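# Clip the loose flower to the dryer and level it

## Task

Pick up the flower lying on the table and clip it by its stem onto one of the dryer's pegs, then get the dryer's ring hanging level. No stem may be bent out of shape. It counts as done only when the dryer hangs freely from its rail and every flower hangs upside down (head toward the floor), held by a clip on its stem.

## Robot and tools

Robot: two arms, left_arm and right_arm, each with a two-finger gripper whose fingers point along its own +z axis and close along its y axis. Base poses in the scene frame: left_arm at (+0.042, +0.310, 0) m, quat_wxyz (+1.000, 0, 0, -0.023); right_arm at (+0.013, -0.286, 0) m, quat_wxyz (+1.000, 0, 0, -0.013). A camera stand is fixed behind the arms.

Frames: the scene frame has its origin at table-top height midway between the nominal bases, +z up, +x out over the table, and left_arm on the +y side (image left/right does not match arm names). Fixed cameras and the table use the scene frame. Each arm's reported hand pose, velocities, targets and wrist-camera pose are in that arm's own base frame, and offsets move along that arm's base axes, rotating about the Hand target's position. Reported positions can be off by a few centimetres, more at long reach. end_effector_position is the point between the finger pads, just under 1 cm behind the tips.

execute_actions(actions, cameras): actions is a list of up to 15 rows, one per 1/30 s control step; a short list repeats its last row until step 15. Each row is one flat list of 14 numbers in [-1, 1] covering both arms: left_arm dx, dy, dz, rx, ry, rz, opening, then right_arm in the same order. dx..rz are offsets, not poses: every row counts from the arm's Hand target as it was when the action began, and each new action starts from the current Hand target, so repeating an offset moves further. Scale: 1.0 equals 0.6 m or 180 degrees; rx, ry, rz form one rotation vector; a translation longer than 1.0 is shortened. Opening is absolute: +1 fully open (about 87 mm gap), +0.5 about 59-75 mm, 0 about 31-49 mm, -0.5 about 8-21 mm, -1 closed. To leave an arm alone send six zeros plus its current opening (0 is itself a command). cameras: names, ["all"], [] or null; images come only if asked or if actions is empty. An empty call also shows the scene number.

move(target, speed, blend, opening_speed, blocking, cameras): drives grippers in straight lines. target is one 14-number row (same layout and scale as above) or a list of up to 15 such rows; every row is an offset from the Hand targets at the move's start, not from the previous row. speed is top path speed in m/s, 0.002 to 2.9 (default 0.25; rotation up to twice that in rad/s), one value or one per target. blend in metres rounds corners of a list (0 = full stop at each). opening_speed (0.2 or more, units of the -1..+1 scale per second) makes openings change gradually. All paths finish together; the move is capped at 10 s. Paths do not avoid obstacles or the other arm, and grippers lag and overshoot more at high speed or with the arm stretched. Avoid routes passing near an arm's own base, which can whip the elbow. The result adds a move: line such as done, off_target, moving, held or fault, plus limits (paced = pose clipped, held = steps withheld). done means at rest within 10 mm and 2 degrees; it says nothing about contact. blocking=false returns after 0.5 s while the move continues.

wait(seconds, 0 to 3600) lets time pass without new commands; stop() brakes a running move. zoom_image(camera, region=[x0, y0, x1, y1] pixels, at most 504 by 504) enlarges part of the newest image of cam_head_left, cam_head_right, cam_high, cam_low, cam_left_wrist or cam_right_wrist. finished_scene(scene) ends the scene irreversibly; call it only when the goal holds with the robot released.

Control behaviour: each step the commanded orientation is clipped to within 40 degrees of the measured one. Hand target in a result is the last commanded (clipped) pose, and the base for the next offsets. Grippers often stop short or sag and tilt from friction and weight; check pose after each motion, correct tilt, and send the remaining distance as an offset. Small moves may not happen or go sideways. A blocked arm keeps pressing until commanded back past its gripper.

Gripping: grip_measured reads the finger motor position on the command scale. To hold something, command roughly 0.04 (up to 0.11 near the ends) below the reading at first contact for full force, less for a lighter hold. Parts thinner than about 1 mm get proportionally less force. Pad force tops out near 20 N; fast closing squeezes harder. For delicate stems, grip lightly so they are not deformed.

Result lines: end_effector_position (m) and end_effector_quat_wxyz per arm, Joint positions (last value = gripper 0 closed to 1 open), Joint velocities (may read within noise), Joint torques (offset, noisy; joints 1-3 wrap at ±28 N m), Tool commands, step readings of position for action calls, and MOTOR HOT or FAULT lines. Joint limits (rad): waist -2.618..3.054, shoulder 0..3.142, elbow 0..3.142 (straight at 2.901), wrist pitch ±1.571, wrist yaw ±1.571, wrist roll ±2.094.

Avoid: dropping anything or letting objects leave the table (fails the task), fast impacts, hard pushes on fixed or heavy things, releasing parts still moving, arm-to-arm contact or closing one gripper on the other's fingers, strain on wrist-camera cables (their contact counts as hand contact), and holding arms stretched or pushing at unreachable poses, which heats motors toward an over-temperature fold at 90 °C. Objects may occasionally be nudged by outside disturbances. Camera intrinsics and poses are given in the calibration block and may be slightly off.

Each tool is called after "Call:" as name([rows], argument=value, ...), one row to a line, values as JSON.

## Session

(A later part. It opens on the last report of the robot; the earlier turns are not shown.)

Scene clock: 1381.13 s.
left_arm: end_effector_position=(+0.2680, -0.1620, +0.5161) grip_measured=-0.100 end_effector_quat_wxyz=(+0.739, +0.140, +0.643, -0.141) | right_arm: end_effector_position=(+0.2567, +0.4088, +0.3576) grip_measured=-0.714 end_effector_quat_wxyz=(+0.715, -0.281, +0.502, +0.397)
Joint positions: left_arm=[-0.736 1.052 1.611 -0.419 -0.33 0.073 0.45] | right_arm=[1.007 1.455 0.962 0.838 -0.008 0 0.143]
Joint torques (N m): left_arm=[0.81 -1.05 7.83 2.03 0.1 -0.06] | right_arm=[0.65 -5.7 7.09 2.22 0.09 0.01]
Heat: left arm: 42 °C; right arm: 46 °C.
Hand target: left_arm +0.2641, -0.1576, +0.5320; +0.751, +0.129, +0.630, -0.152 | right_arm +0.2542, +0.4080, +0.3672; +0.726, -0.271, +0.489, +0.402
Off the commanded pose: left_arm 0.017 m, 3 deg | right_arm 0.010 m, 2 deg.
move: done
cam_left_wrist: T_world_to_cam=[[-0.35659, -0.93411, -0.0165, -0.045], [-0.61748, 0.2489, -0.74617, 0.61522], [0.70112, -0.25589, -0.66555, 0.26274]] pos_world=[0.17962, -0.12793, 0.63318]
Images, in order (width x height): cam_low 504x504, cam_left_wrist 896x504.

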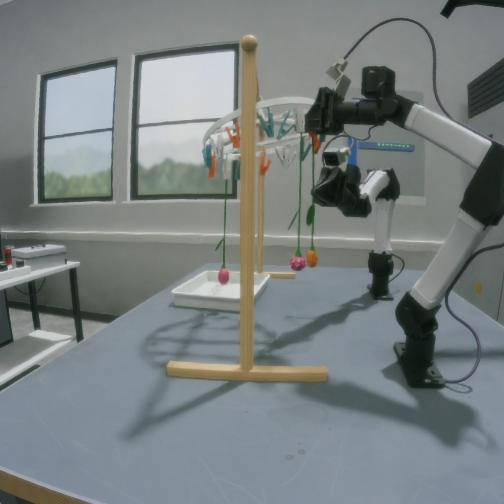

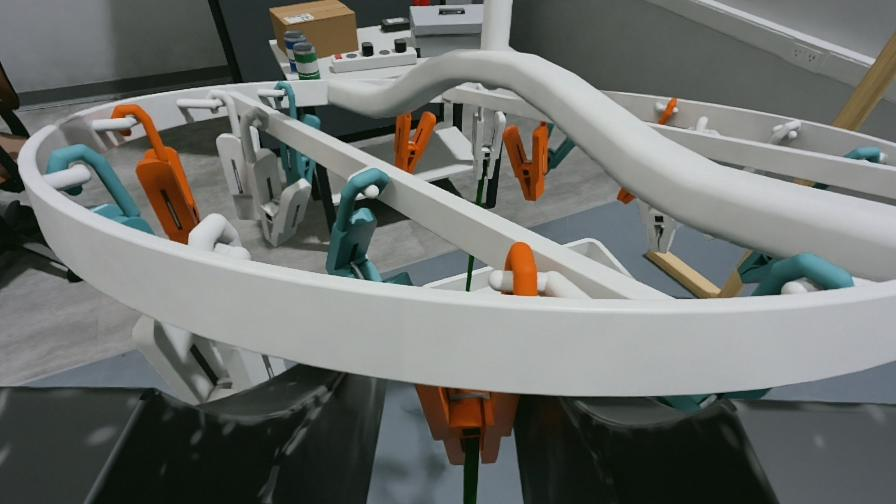

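Call:
move(target=[0, 0, 0, 0, 0, 0, -0.1, 0, 0, 0, 0, 0, 0, -0.3], speed=0.05, opening_speed=0.5, cameras=["cam_left_wrist", "cam_right_wrist", "cam_low"])

Scene clock: 1384.77 s.
left_arm: end_effector_position=(+0.2680, -0.1620, +0.5149) grip_measured=-0.100 end_effector_quat_wxyz=(+0.738, +0.141, +0.645, -0.140) | right_arm: end_effector_position=(+0.2562, +0.4079, +0.3626) grip_measured=-0.300 end_effector_quat_wxyz=(+0.720, -0.277, +0.495, +0.399)
Joint positions: left_arm=[-0.736 1.052 1.611 -0.424 -0.33 0.073 0.45] | right_arm=[1.007 1.455 0.962 0.859 -0.008 0 0.35]
Joint torques (N m): left_arm=[0.81 -1.07 7.82 2.09 0.1 -0.06] | right_arm=[0.68 -5.59 7.13 2.02 0.08 0]
Heat: left arm: 42 °C; right arm: 46 °C.
Hand target: left_arm +0.2641, -0.1576, +0.5320; +0.751, +0.129, +0.630, -0.152 | right_arm +0.2542, +0.4080, +0.3672; +0.725, -0.271, +0.489, +0.402
Off the commanded pose: left_arm 0.018 m, 3 deg | right_arm 0.005 m, 1 deg.
move: done
cam_left_wrist: T_world_to_cam=[[-0.35659, -0.93408, -0.01829, -0.04411], [-0.62025, 0.25134, -0.74305, 0.6139], [0.69866, -0.25362, -0.66899, 0.2648]] pos_world=[0.18003, -0.12834, 0.6325]
cam_right_wrist: T_world_to_cam=[[0.86255, -0.50587, -0.01025, -0.00802], [-0.25397, -0.41533, -0.8735, 0.57141], [0.43762, 0.75604, -0.48672, -0.10099]] pos_world=[0.19623, 0.30962, 0.44989]
Images, in order (width x height): cam_low 504x504, cam_left_wrist 896x504, cam_right_wrist 896x504.

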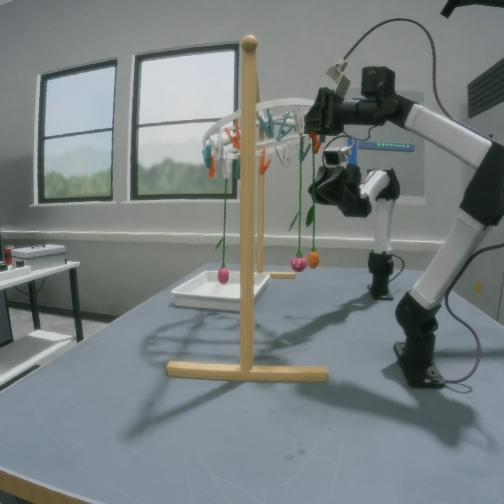

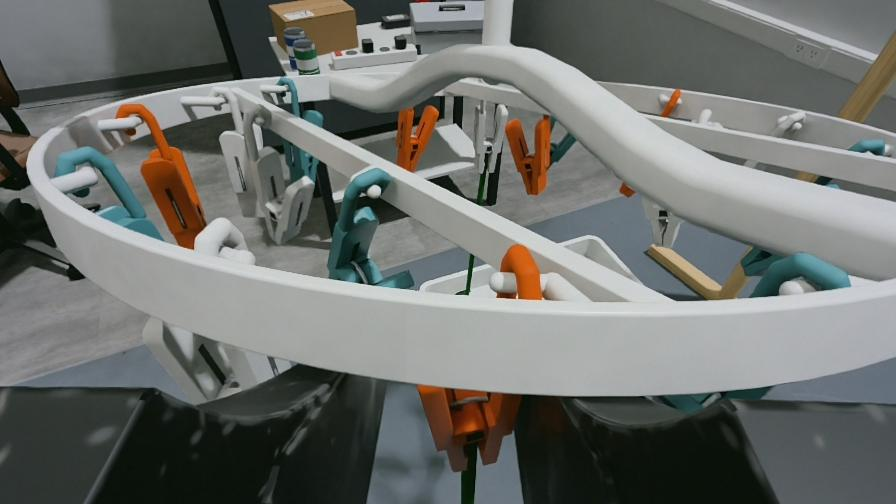

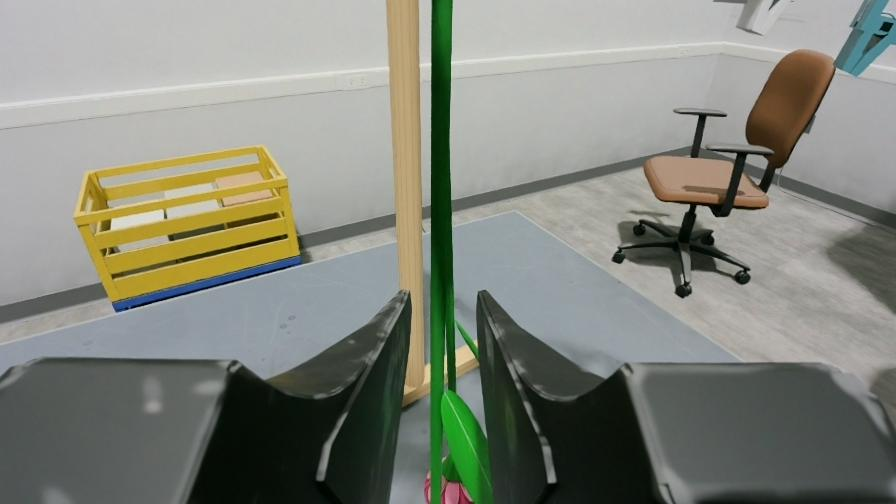

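Call:
move([
  [0, 0, 0, 0, 0, 0, -0.1, 0, 0, -0.001, 0, 0, 0, 0.0],
  [0, 0, 0, 0, 0, 0, -0.1, -0.073, -0.118, -0.053, 0, 0, 0, 0.0],
  [0, 0, 0, 0, 0, 0, -0.1, -0.157, -0.347, -0.162, 0, 0, 0, 0.0],
], speed=[0.05, 0.1, 0.25], blend=[0, 0.01, 0], opening_speed=0.8, cameras=["cam_left_wrist", "cam_low", "cam_head_left", "cam_right_wrist"])

Scene clock: 1392.80 s.
left_arm: end_effector_position=(+0.2680, -0.1620, +0.5149) grip_measured=-0.100 end_effector_quat_wxyz=(+0.738, +0.141, +0.645, -0.140) | right_arm: end_effector_position=(+0.1612, +0.2013, +0.2616) grip_measured=+0.000 end_effector_quat_wxyz=(+0.721, -0.272, +0.496, +0.400)
Joint positions: left_arm=[-0.736 1.052 1.611 -0.424 -0.33 0.073 0.45] | right_arm=[0.647 0.248 0.131 0.507 -0.336 0.139 0.5]
Joint torques (N m): left_arm=[0.8 -1.07 7.82 2.08 0.1 -0.06] | right_arm=[-0.53 1.98 8.75 1.76 -0.04 0.07]
Heat: left arm: 44 °C; right arm: 45 °C.
Hand target: left_arm +0.2641, -0.1576, +0.5320; +0.751, +0.129, +0.630, -0.152 | right_arm +0.1600, +0.1998, +0.2700; +0.725, -0.271, +0.489, +0.402
Off the commanded pose: left_arm 0.018 m, 3 deg | right_arm 0.009 m, 1 deg.
move: done
cam_left_wrist: T_world_to_cam=[[-0.35659, -0.93408, -0.01829, -0.04411], [-0.62025, 0.25134, -0.74305, 0.6139], [0.69866, -0.25362, -0.66899, 0.2648]] pos_world=[0.18003, -0.12834, 0.6325]
cam_right_wrist: T_world_to_cam=[[0.8601, -0.50982, -0.01767, -0.02862], [-0.26042, -0.40903, -0.87457, 0.37327], [0.43865, 0.75682, -0.48457, 0.04673]] pos_world=[0.10133, 0.10272, 0.34859]
Images, in order (width x height): cam_head_left 504x504, cam_low 504x504, cam_left_wrist 896x504, cam_right_wrist 896x504.

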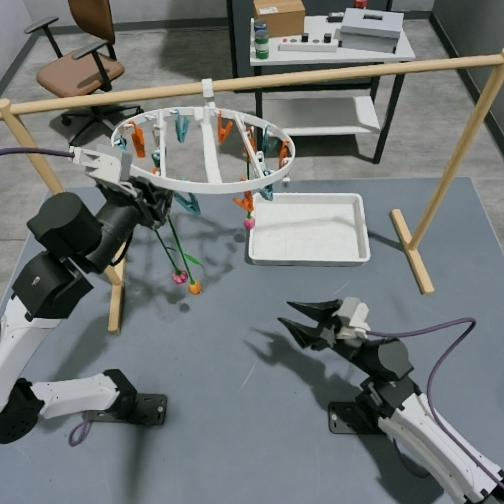

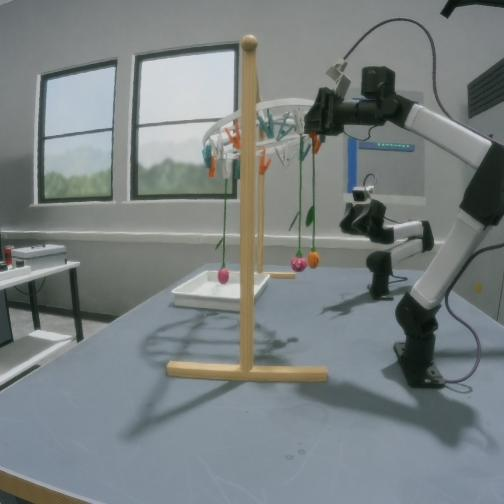

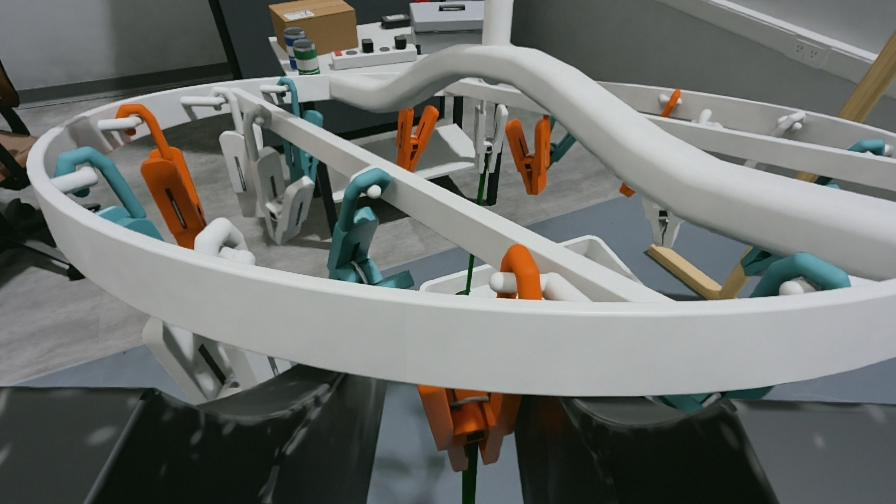

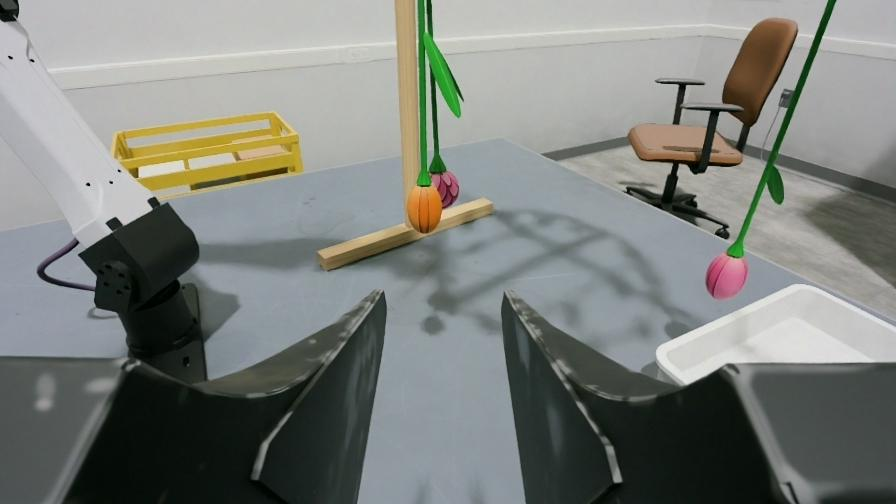

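Call:
move([
  [0, 0, 0, 0, 0, 0, 0.12, 0, 0, 0, 0, 0, 0, 0.0],
  [0, 0, -0.075, 0, 0, 0, 0.12, 0, 0, 0, 0, 0, 0, 0.0],
], speed=0.06, opening_speed=0.8, cameras=["cam_left_wrist", "cam_low", "cam_head_left"])

Scene clock: 1395.80 s.
left_arm: end_effector_position=(+0.2642, -0.1586, +0.4800) grip_measured=+0.120 end_effector_quat_wxyz=(+0.741, +0.139, +0.641, -0.142) | right_arm: end_effector_position=(+0.1611, +0.2014, +0.2615) grip_measured=+0.000 end_effector_quat_wxyz=(+0.721, -0.273, +0.496, +0.400)
Joint positions: left_arm=[-0.736 0.939 1.383 -0.296 -0.33 0.072 0.56] | right_arm=[0.647 0.248 0.131 0.507 -0.337 0.139 0.5]
Joint torques (N m): left_arm=[0.84 -1.06 4.92 2.3 0.1 -0.06] | right_arm=[-0.51 1.95 8.76 1.75 -0.03 0.06]
Heat: left arm: 44 °C; right arm: 45 °C.
Hand target: left_arm +0.2641, -0.1576, +0.4871; +0.751, +0.129, +0.630, -0.153 | right_arm +0.1600, +0.1998, +0.2700; +0.726, -0.271, +0.489, +0.402
Off the commanded pose: left_arm 0.007 m, 2 deg | right_arm 0.009 m, 1 deg.
move: done
cam_left_wrist: T_world_to_cam=[[-0.35662, -0.93415, -0.01323, -0.04534], [-0.61392, 0.245, -0.75038, 0.58564], [0.70422, -0.25948, -0.66087, 0.23864]] pos_world=[0.17531, -0.12392, 0.59657]
Images, in order (width x height): cam_head_left 504x504, cam_low 504x504, cam_left_wrist 896x504.

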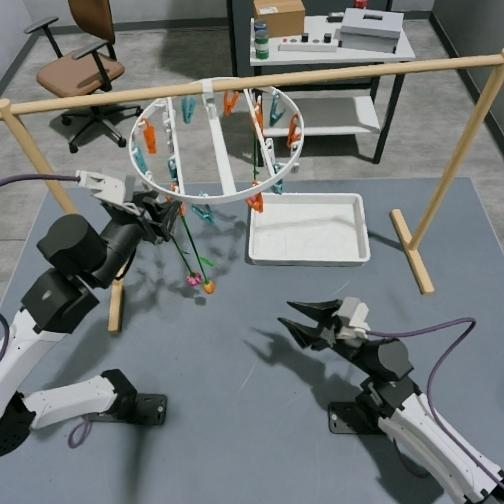

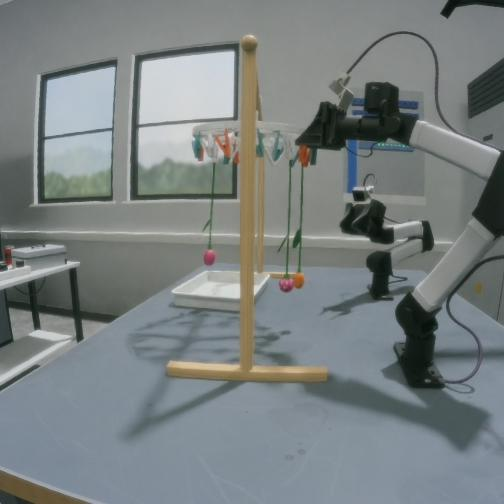

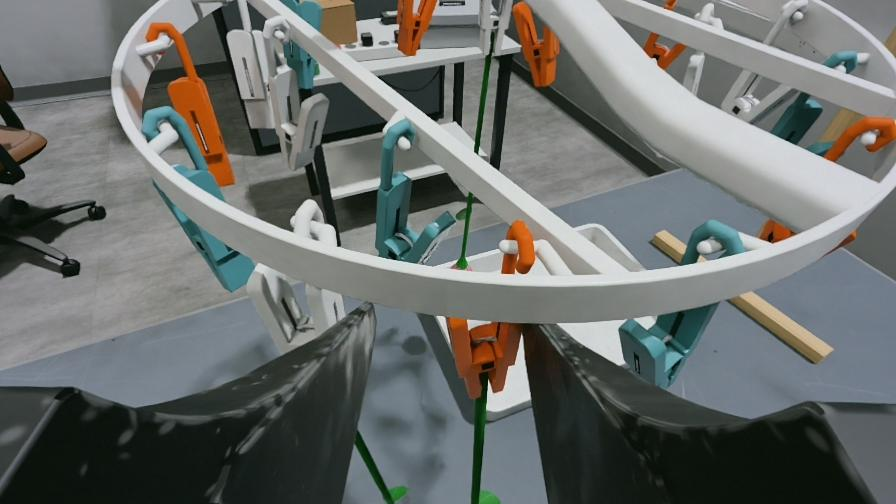

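Call:
move([
  [-0.14, 0.0535, -0.018, 0, 0, 0, 0.12, 0, 0, 0, 0, 0, 0, 0.0],
  [-0.19, 0.12, -0.18, 0, 0, 0, 0.12, 0, 0, 0, 0, 0, 0, 0.0],
], speed=[0.12, 0.25], blend=[0.01, 0], cameras=["cam_left_wrist", "cam_low", "cam_head_left", "cam_head_right", "cam_high"])

Scene clock: 1399.70 s.
left_arm: end_effector_position=(+0.1527, -0.0830, +0.3776) grip_measured=+0.120 end_effector_quat_wxyz=(+0.737, +0.170, +0.624, -0.198) | right_arm: end_effector_position=(+0.1611, +0.2014, +0.2615) grip_measured=+0.000 end_effector_quat_wxyz=(+0.721, -0.273, +0.496, +0.400)
Joint positions: left_arm=[-1.213 0.24 0.904 -0.453 -0.674 0.136 0.56] | right_arm=[0.647 0.248 0.131 0.507 -0.337 0.139 0.5]
Joint torques (N m): left_arm=[0.75 4.27 5.04 1.76 0.2 -0.07] | right_arm=[-0.54 1.99 8.81 1.75 -0.03 0.07]
Heat: left arm: 44 °C; right arm: 45 °C.
Hand target: left_arm +0.1501, -0.0856, +0.3791; +0.751, +0.129, +0.630, -0.152 | right_arm +0.1600, +0.1998, +0.2700; +0.726, -0.271, +0.489, +0.402
Off the commanded pose: left_arm 0.004 m, 7 deg | right_arm 0.009 m, 1 deg.
move: off_target (left_arm)
cam_left_wrist: T_world_to_cam=[[-0.47378, -0.88061, 0.00784, -0.00153], [-0.56905, 0.29934, -0.76588, 0.42525], [0.67209, -0.36732, -0.64294, 0.25832]] pos_world=[0.06765, -0.03376, 0.49179]
Images, in order (width x height): cam_head_left 504x504, cam_head_right 504x504, cam_high 504x504, cam_low 504x504, cam_left_wrist 896x504.

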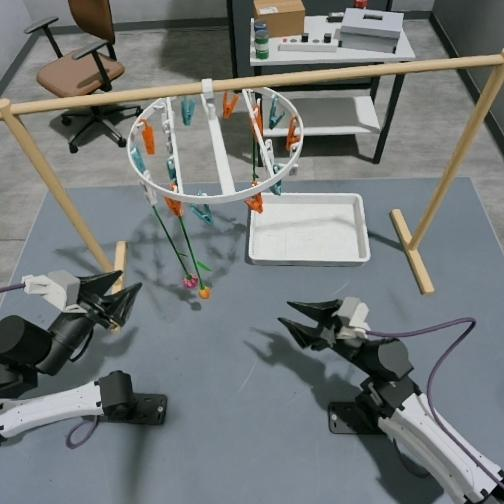

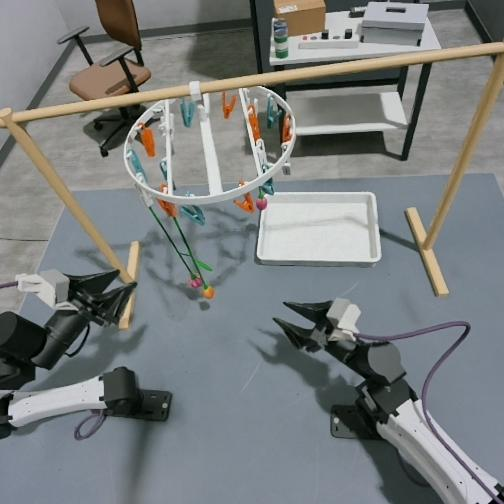

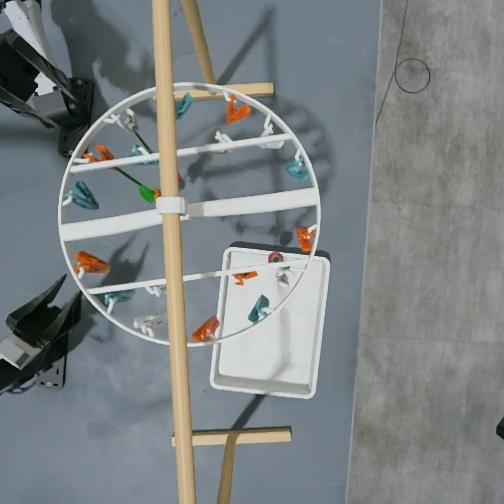

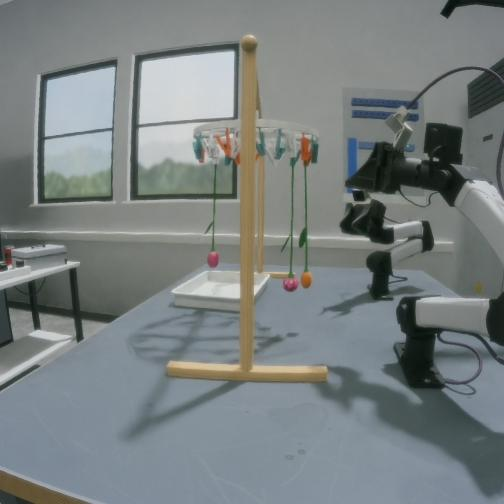

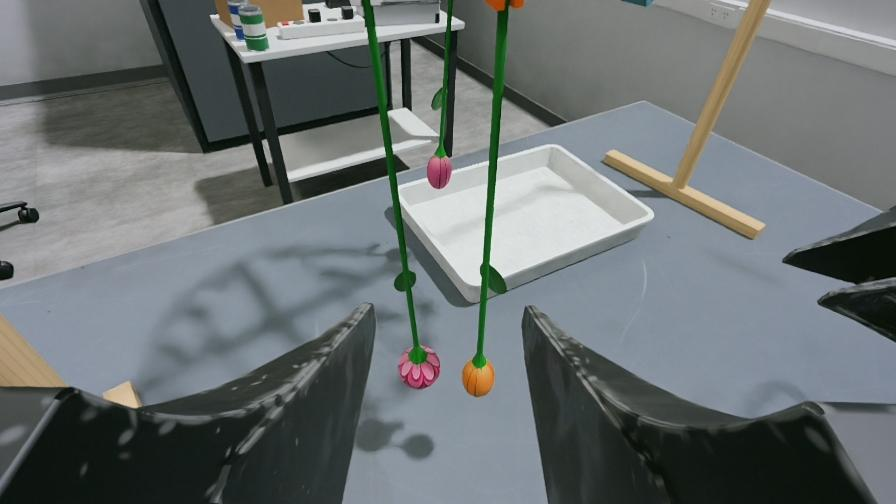

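Call:
zoom_image(camera="cam_low", region=[180, 90, 340, 190])

Call:
zoom_image(camera="cam_head_left", region=[110, 70, 320, 230])

Scaled by 3.150 from the camera's image (finer frame: 720x720).

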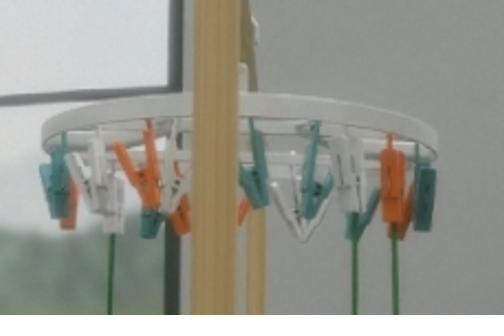

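Scaled by 2.400 from the camera's image (finer frame: 720x720).

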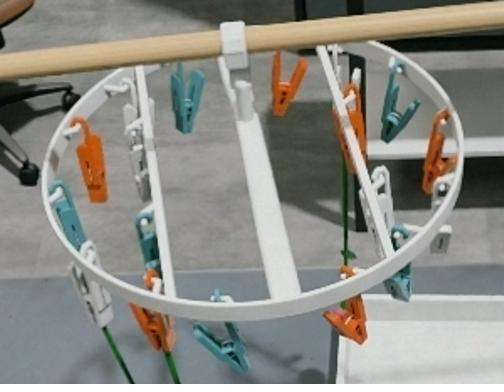

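Call:
move(target=[0, 0, 0, 0, 0, 0, 0.12, 0.0467, -0.0597, 0.3833, 0.0838, -0.0717, -0.0924, 0.0], speed=0.25, cameras=["cam_right_wrist", "cam_low", "cam_high"])

Scene clock: 1445.17 s.
left_arm: end_effector_position=(+0.1526, -0.0831, +0.3776) grip_measured=+0.120 end_effector_quat_wxyz=(+0.737, +0.170, +0.624, -0.198) | right_arm: end_effector_position=(+0.1908, +0.1668, +0.4880) grip_measured=+0.000 end_effector_quat_wxyz=(+0.848, -0.151, +0.395, +0.320)
Joint positions: left_arm=[-1.213 0.24 0.904 -0.453 -0.673 0.136 0.56] | right_arm=[0.706 0.602 0.755 0.546 -0.015 0.009 0.5]
Joint torques (N m): left_arm=[-0.39 4.25 5 1.78 0.09 -0.04] | right_arm=[0.68 2.47 8.47 1.55 0.08 -0.07]
Heat: left arm: 44 °C; right arm: 46 °C.
Hand target: left_arm +0.1518, -0.0849, +0.3788; +0.735, +0.169, +0.624, -0.205 (not the last commanded pose) | right_arm +0.1881, +0.1639, +0.4999; +0.855, -0.144, +0.382, +0.321
Off the commanded pose: left_arm 0.004 m, 7 deg | right_arm 0.013 m, 2 deg.
move: off_target (right_arm)
cam_right_wrist: T_world_to_cam=[[0.68352, -0.72993, -0.00194, -0.00496], [-0.12852, -0.11774, -0.98469, 0.54482], [0.71853, 0.67331, -0.17428, -0.02133]] pos_world=[0.08873, 0.07489, 0.53275]
Images, in order (width x height): cam_high 504x504, cam_low 504x504, cam_right_wrist 896x504.

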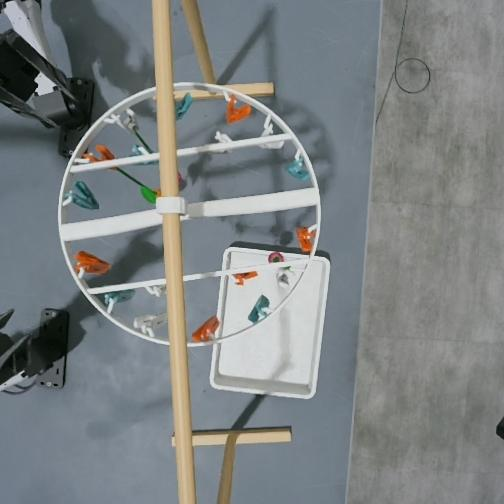

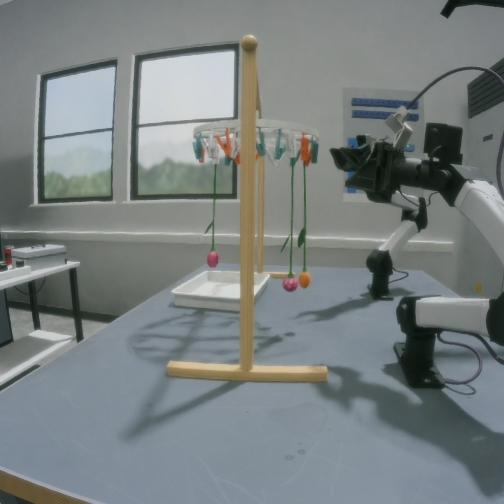

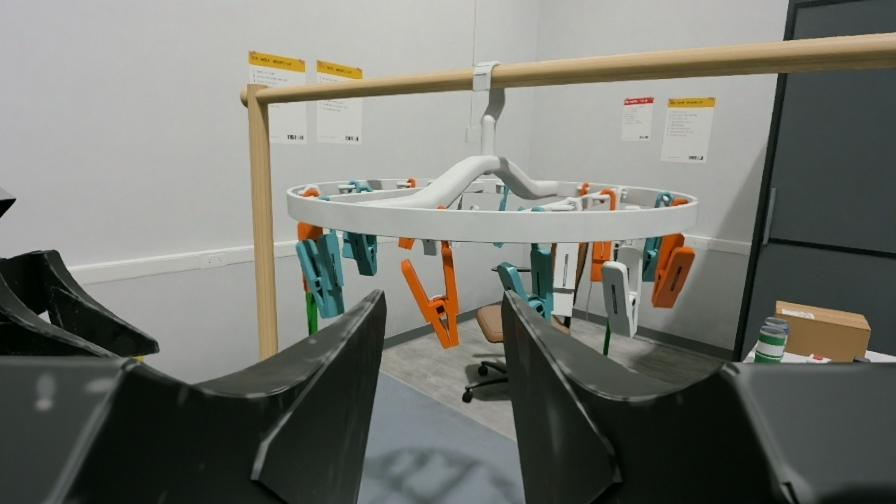

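Call:
zoom_image(camera="cam_right_wrist", region=[270, 140, 500, 270])

Call:
zoom_image(camera="cam_right_wrist", region=[480, 140, 710, 270])

Scaled by 2.191 from the camera's image (finer frame: 1280x720).

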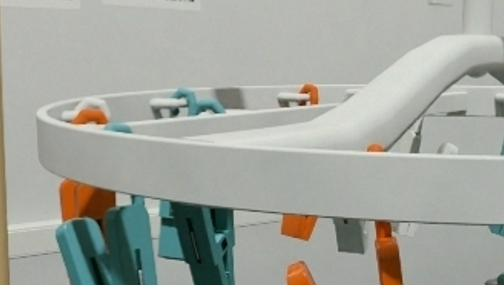

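Scaled by 2.191 from the camera's image (finer frame: 1280x720).

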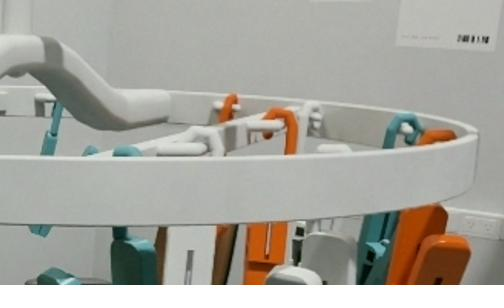

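Call:
zoom_image(camera="cam_right_wrist", region=[440, 0, 560, 160])

Call:
zoom_image(camera="cam_right_wrist", region=[700, 0, 840, 360])

Call:
zoom_image(camera="cam_right_wrist", region=[230, 70, 310, 370])

Scaled by 3.150 from the camera's image (finer frame: 1280x720).

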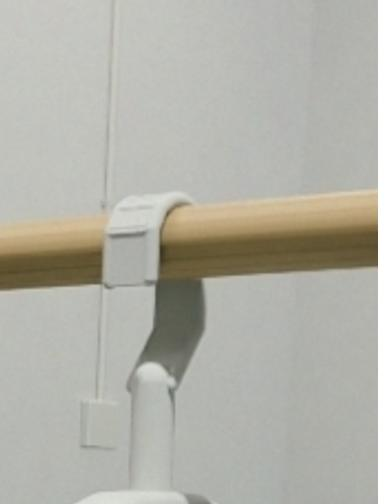

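Scaled by 1.400 from the camera's image (finer frame: 1280x720).

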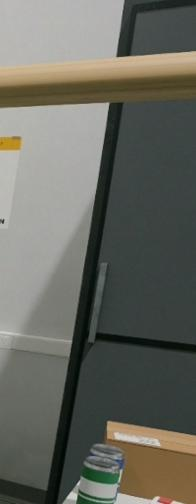

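Scaled by 1.680 from the camera's image (finer frame: 1280x720).

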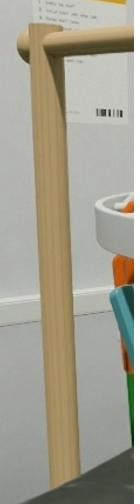

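Call:
zoom_image(camera="cam_low", region=[185, 115, 255, 165])

Call:
zoom_image(camera="cam_low", region=[255, 115, 325, 165])

Call:
zoom_image(camera="cam_low", region=[20, 20, 260, 260])

Scaled by 7.200 from the camera's image (finer frame: 720x720).

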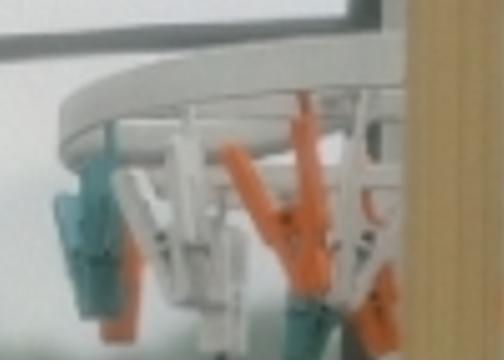

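Scaled by 7.200 from the camera's image (finer frame: 720x720).

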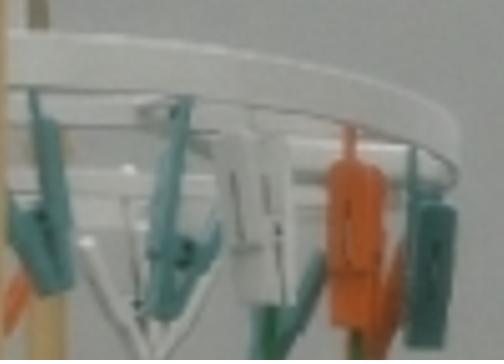

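Scaled by 2.100 from the camera's image (finer frame: 720x720).

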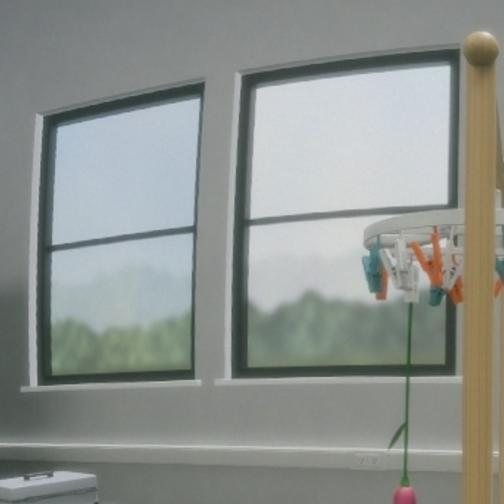

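Call:
finished_scene(scene=1)

The scene is finished: the task was done.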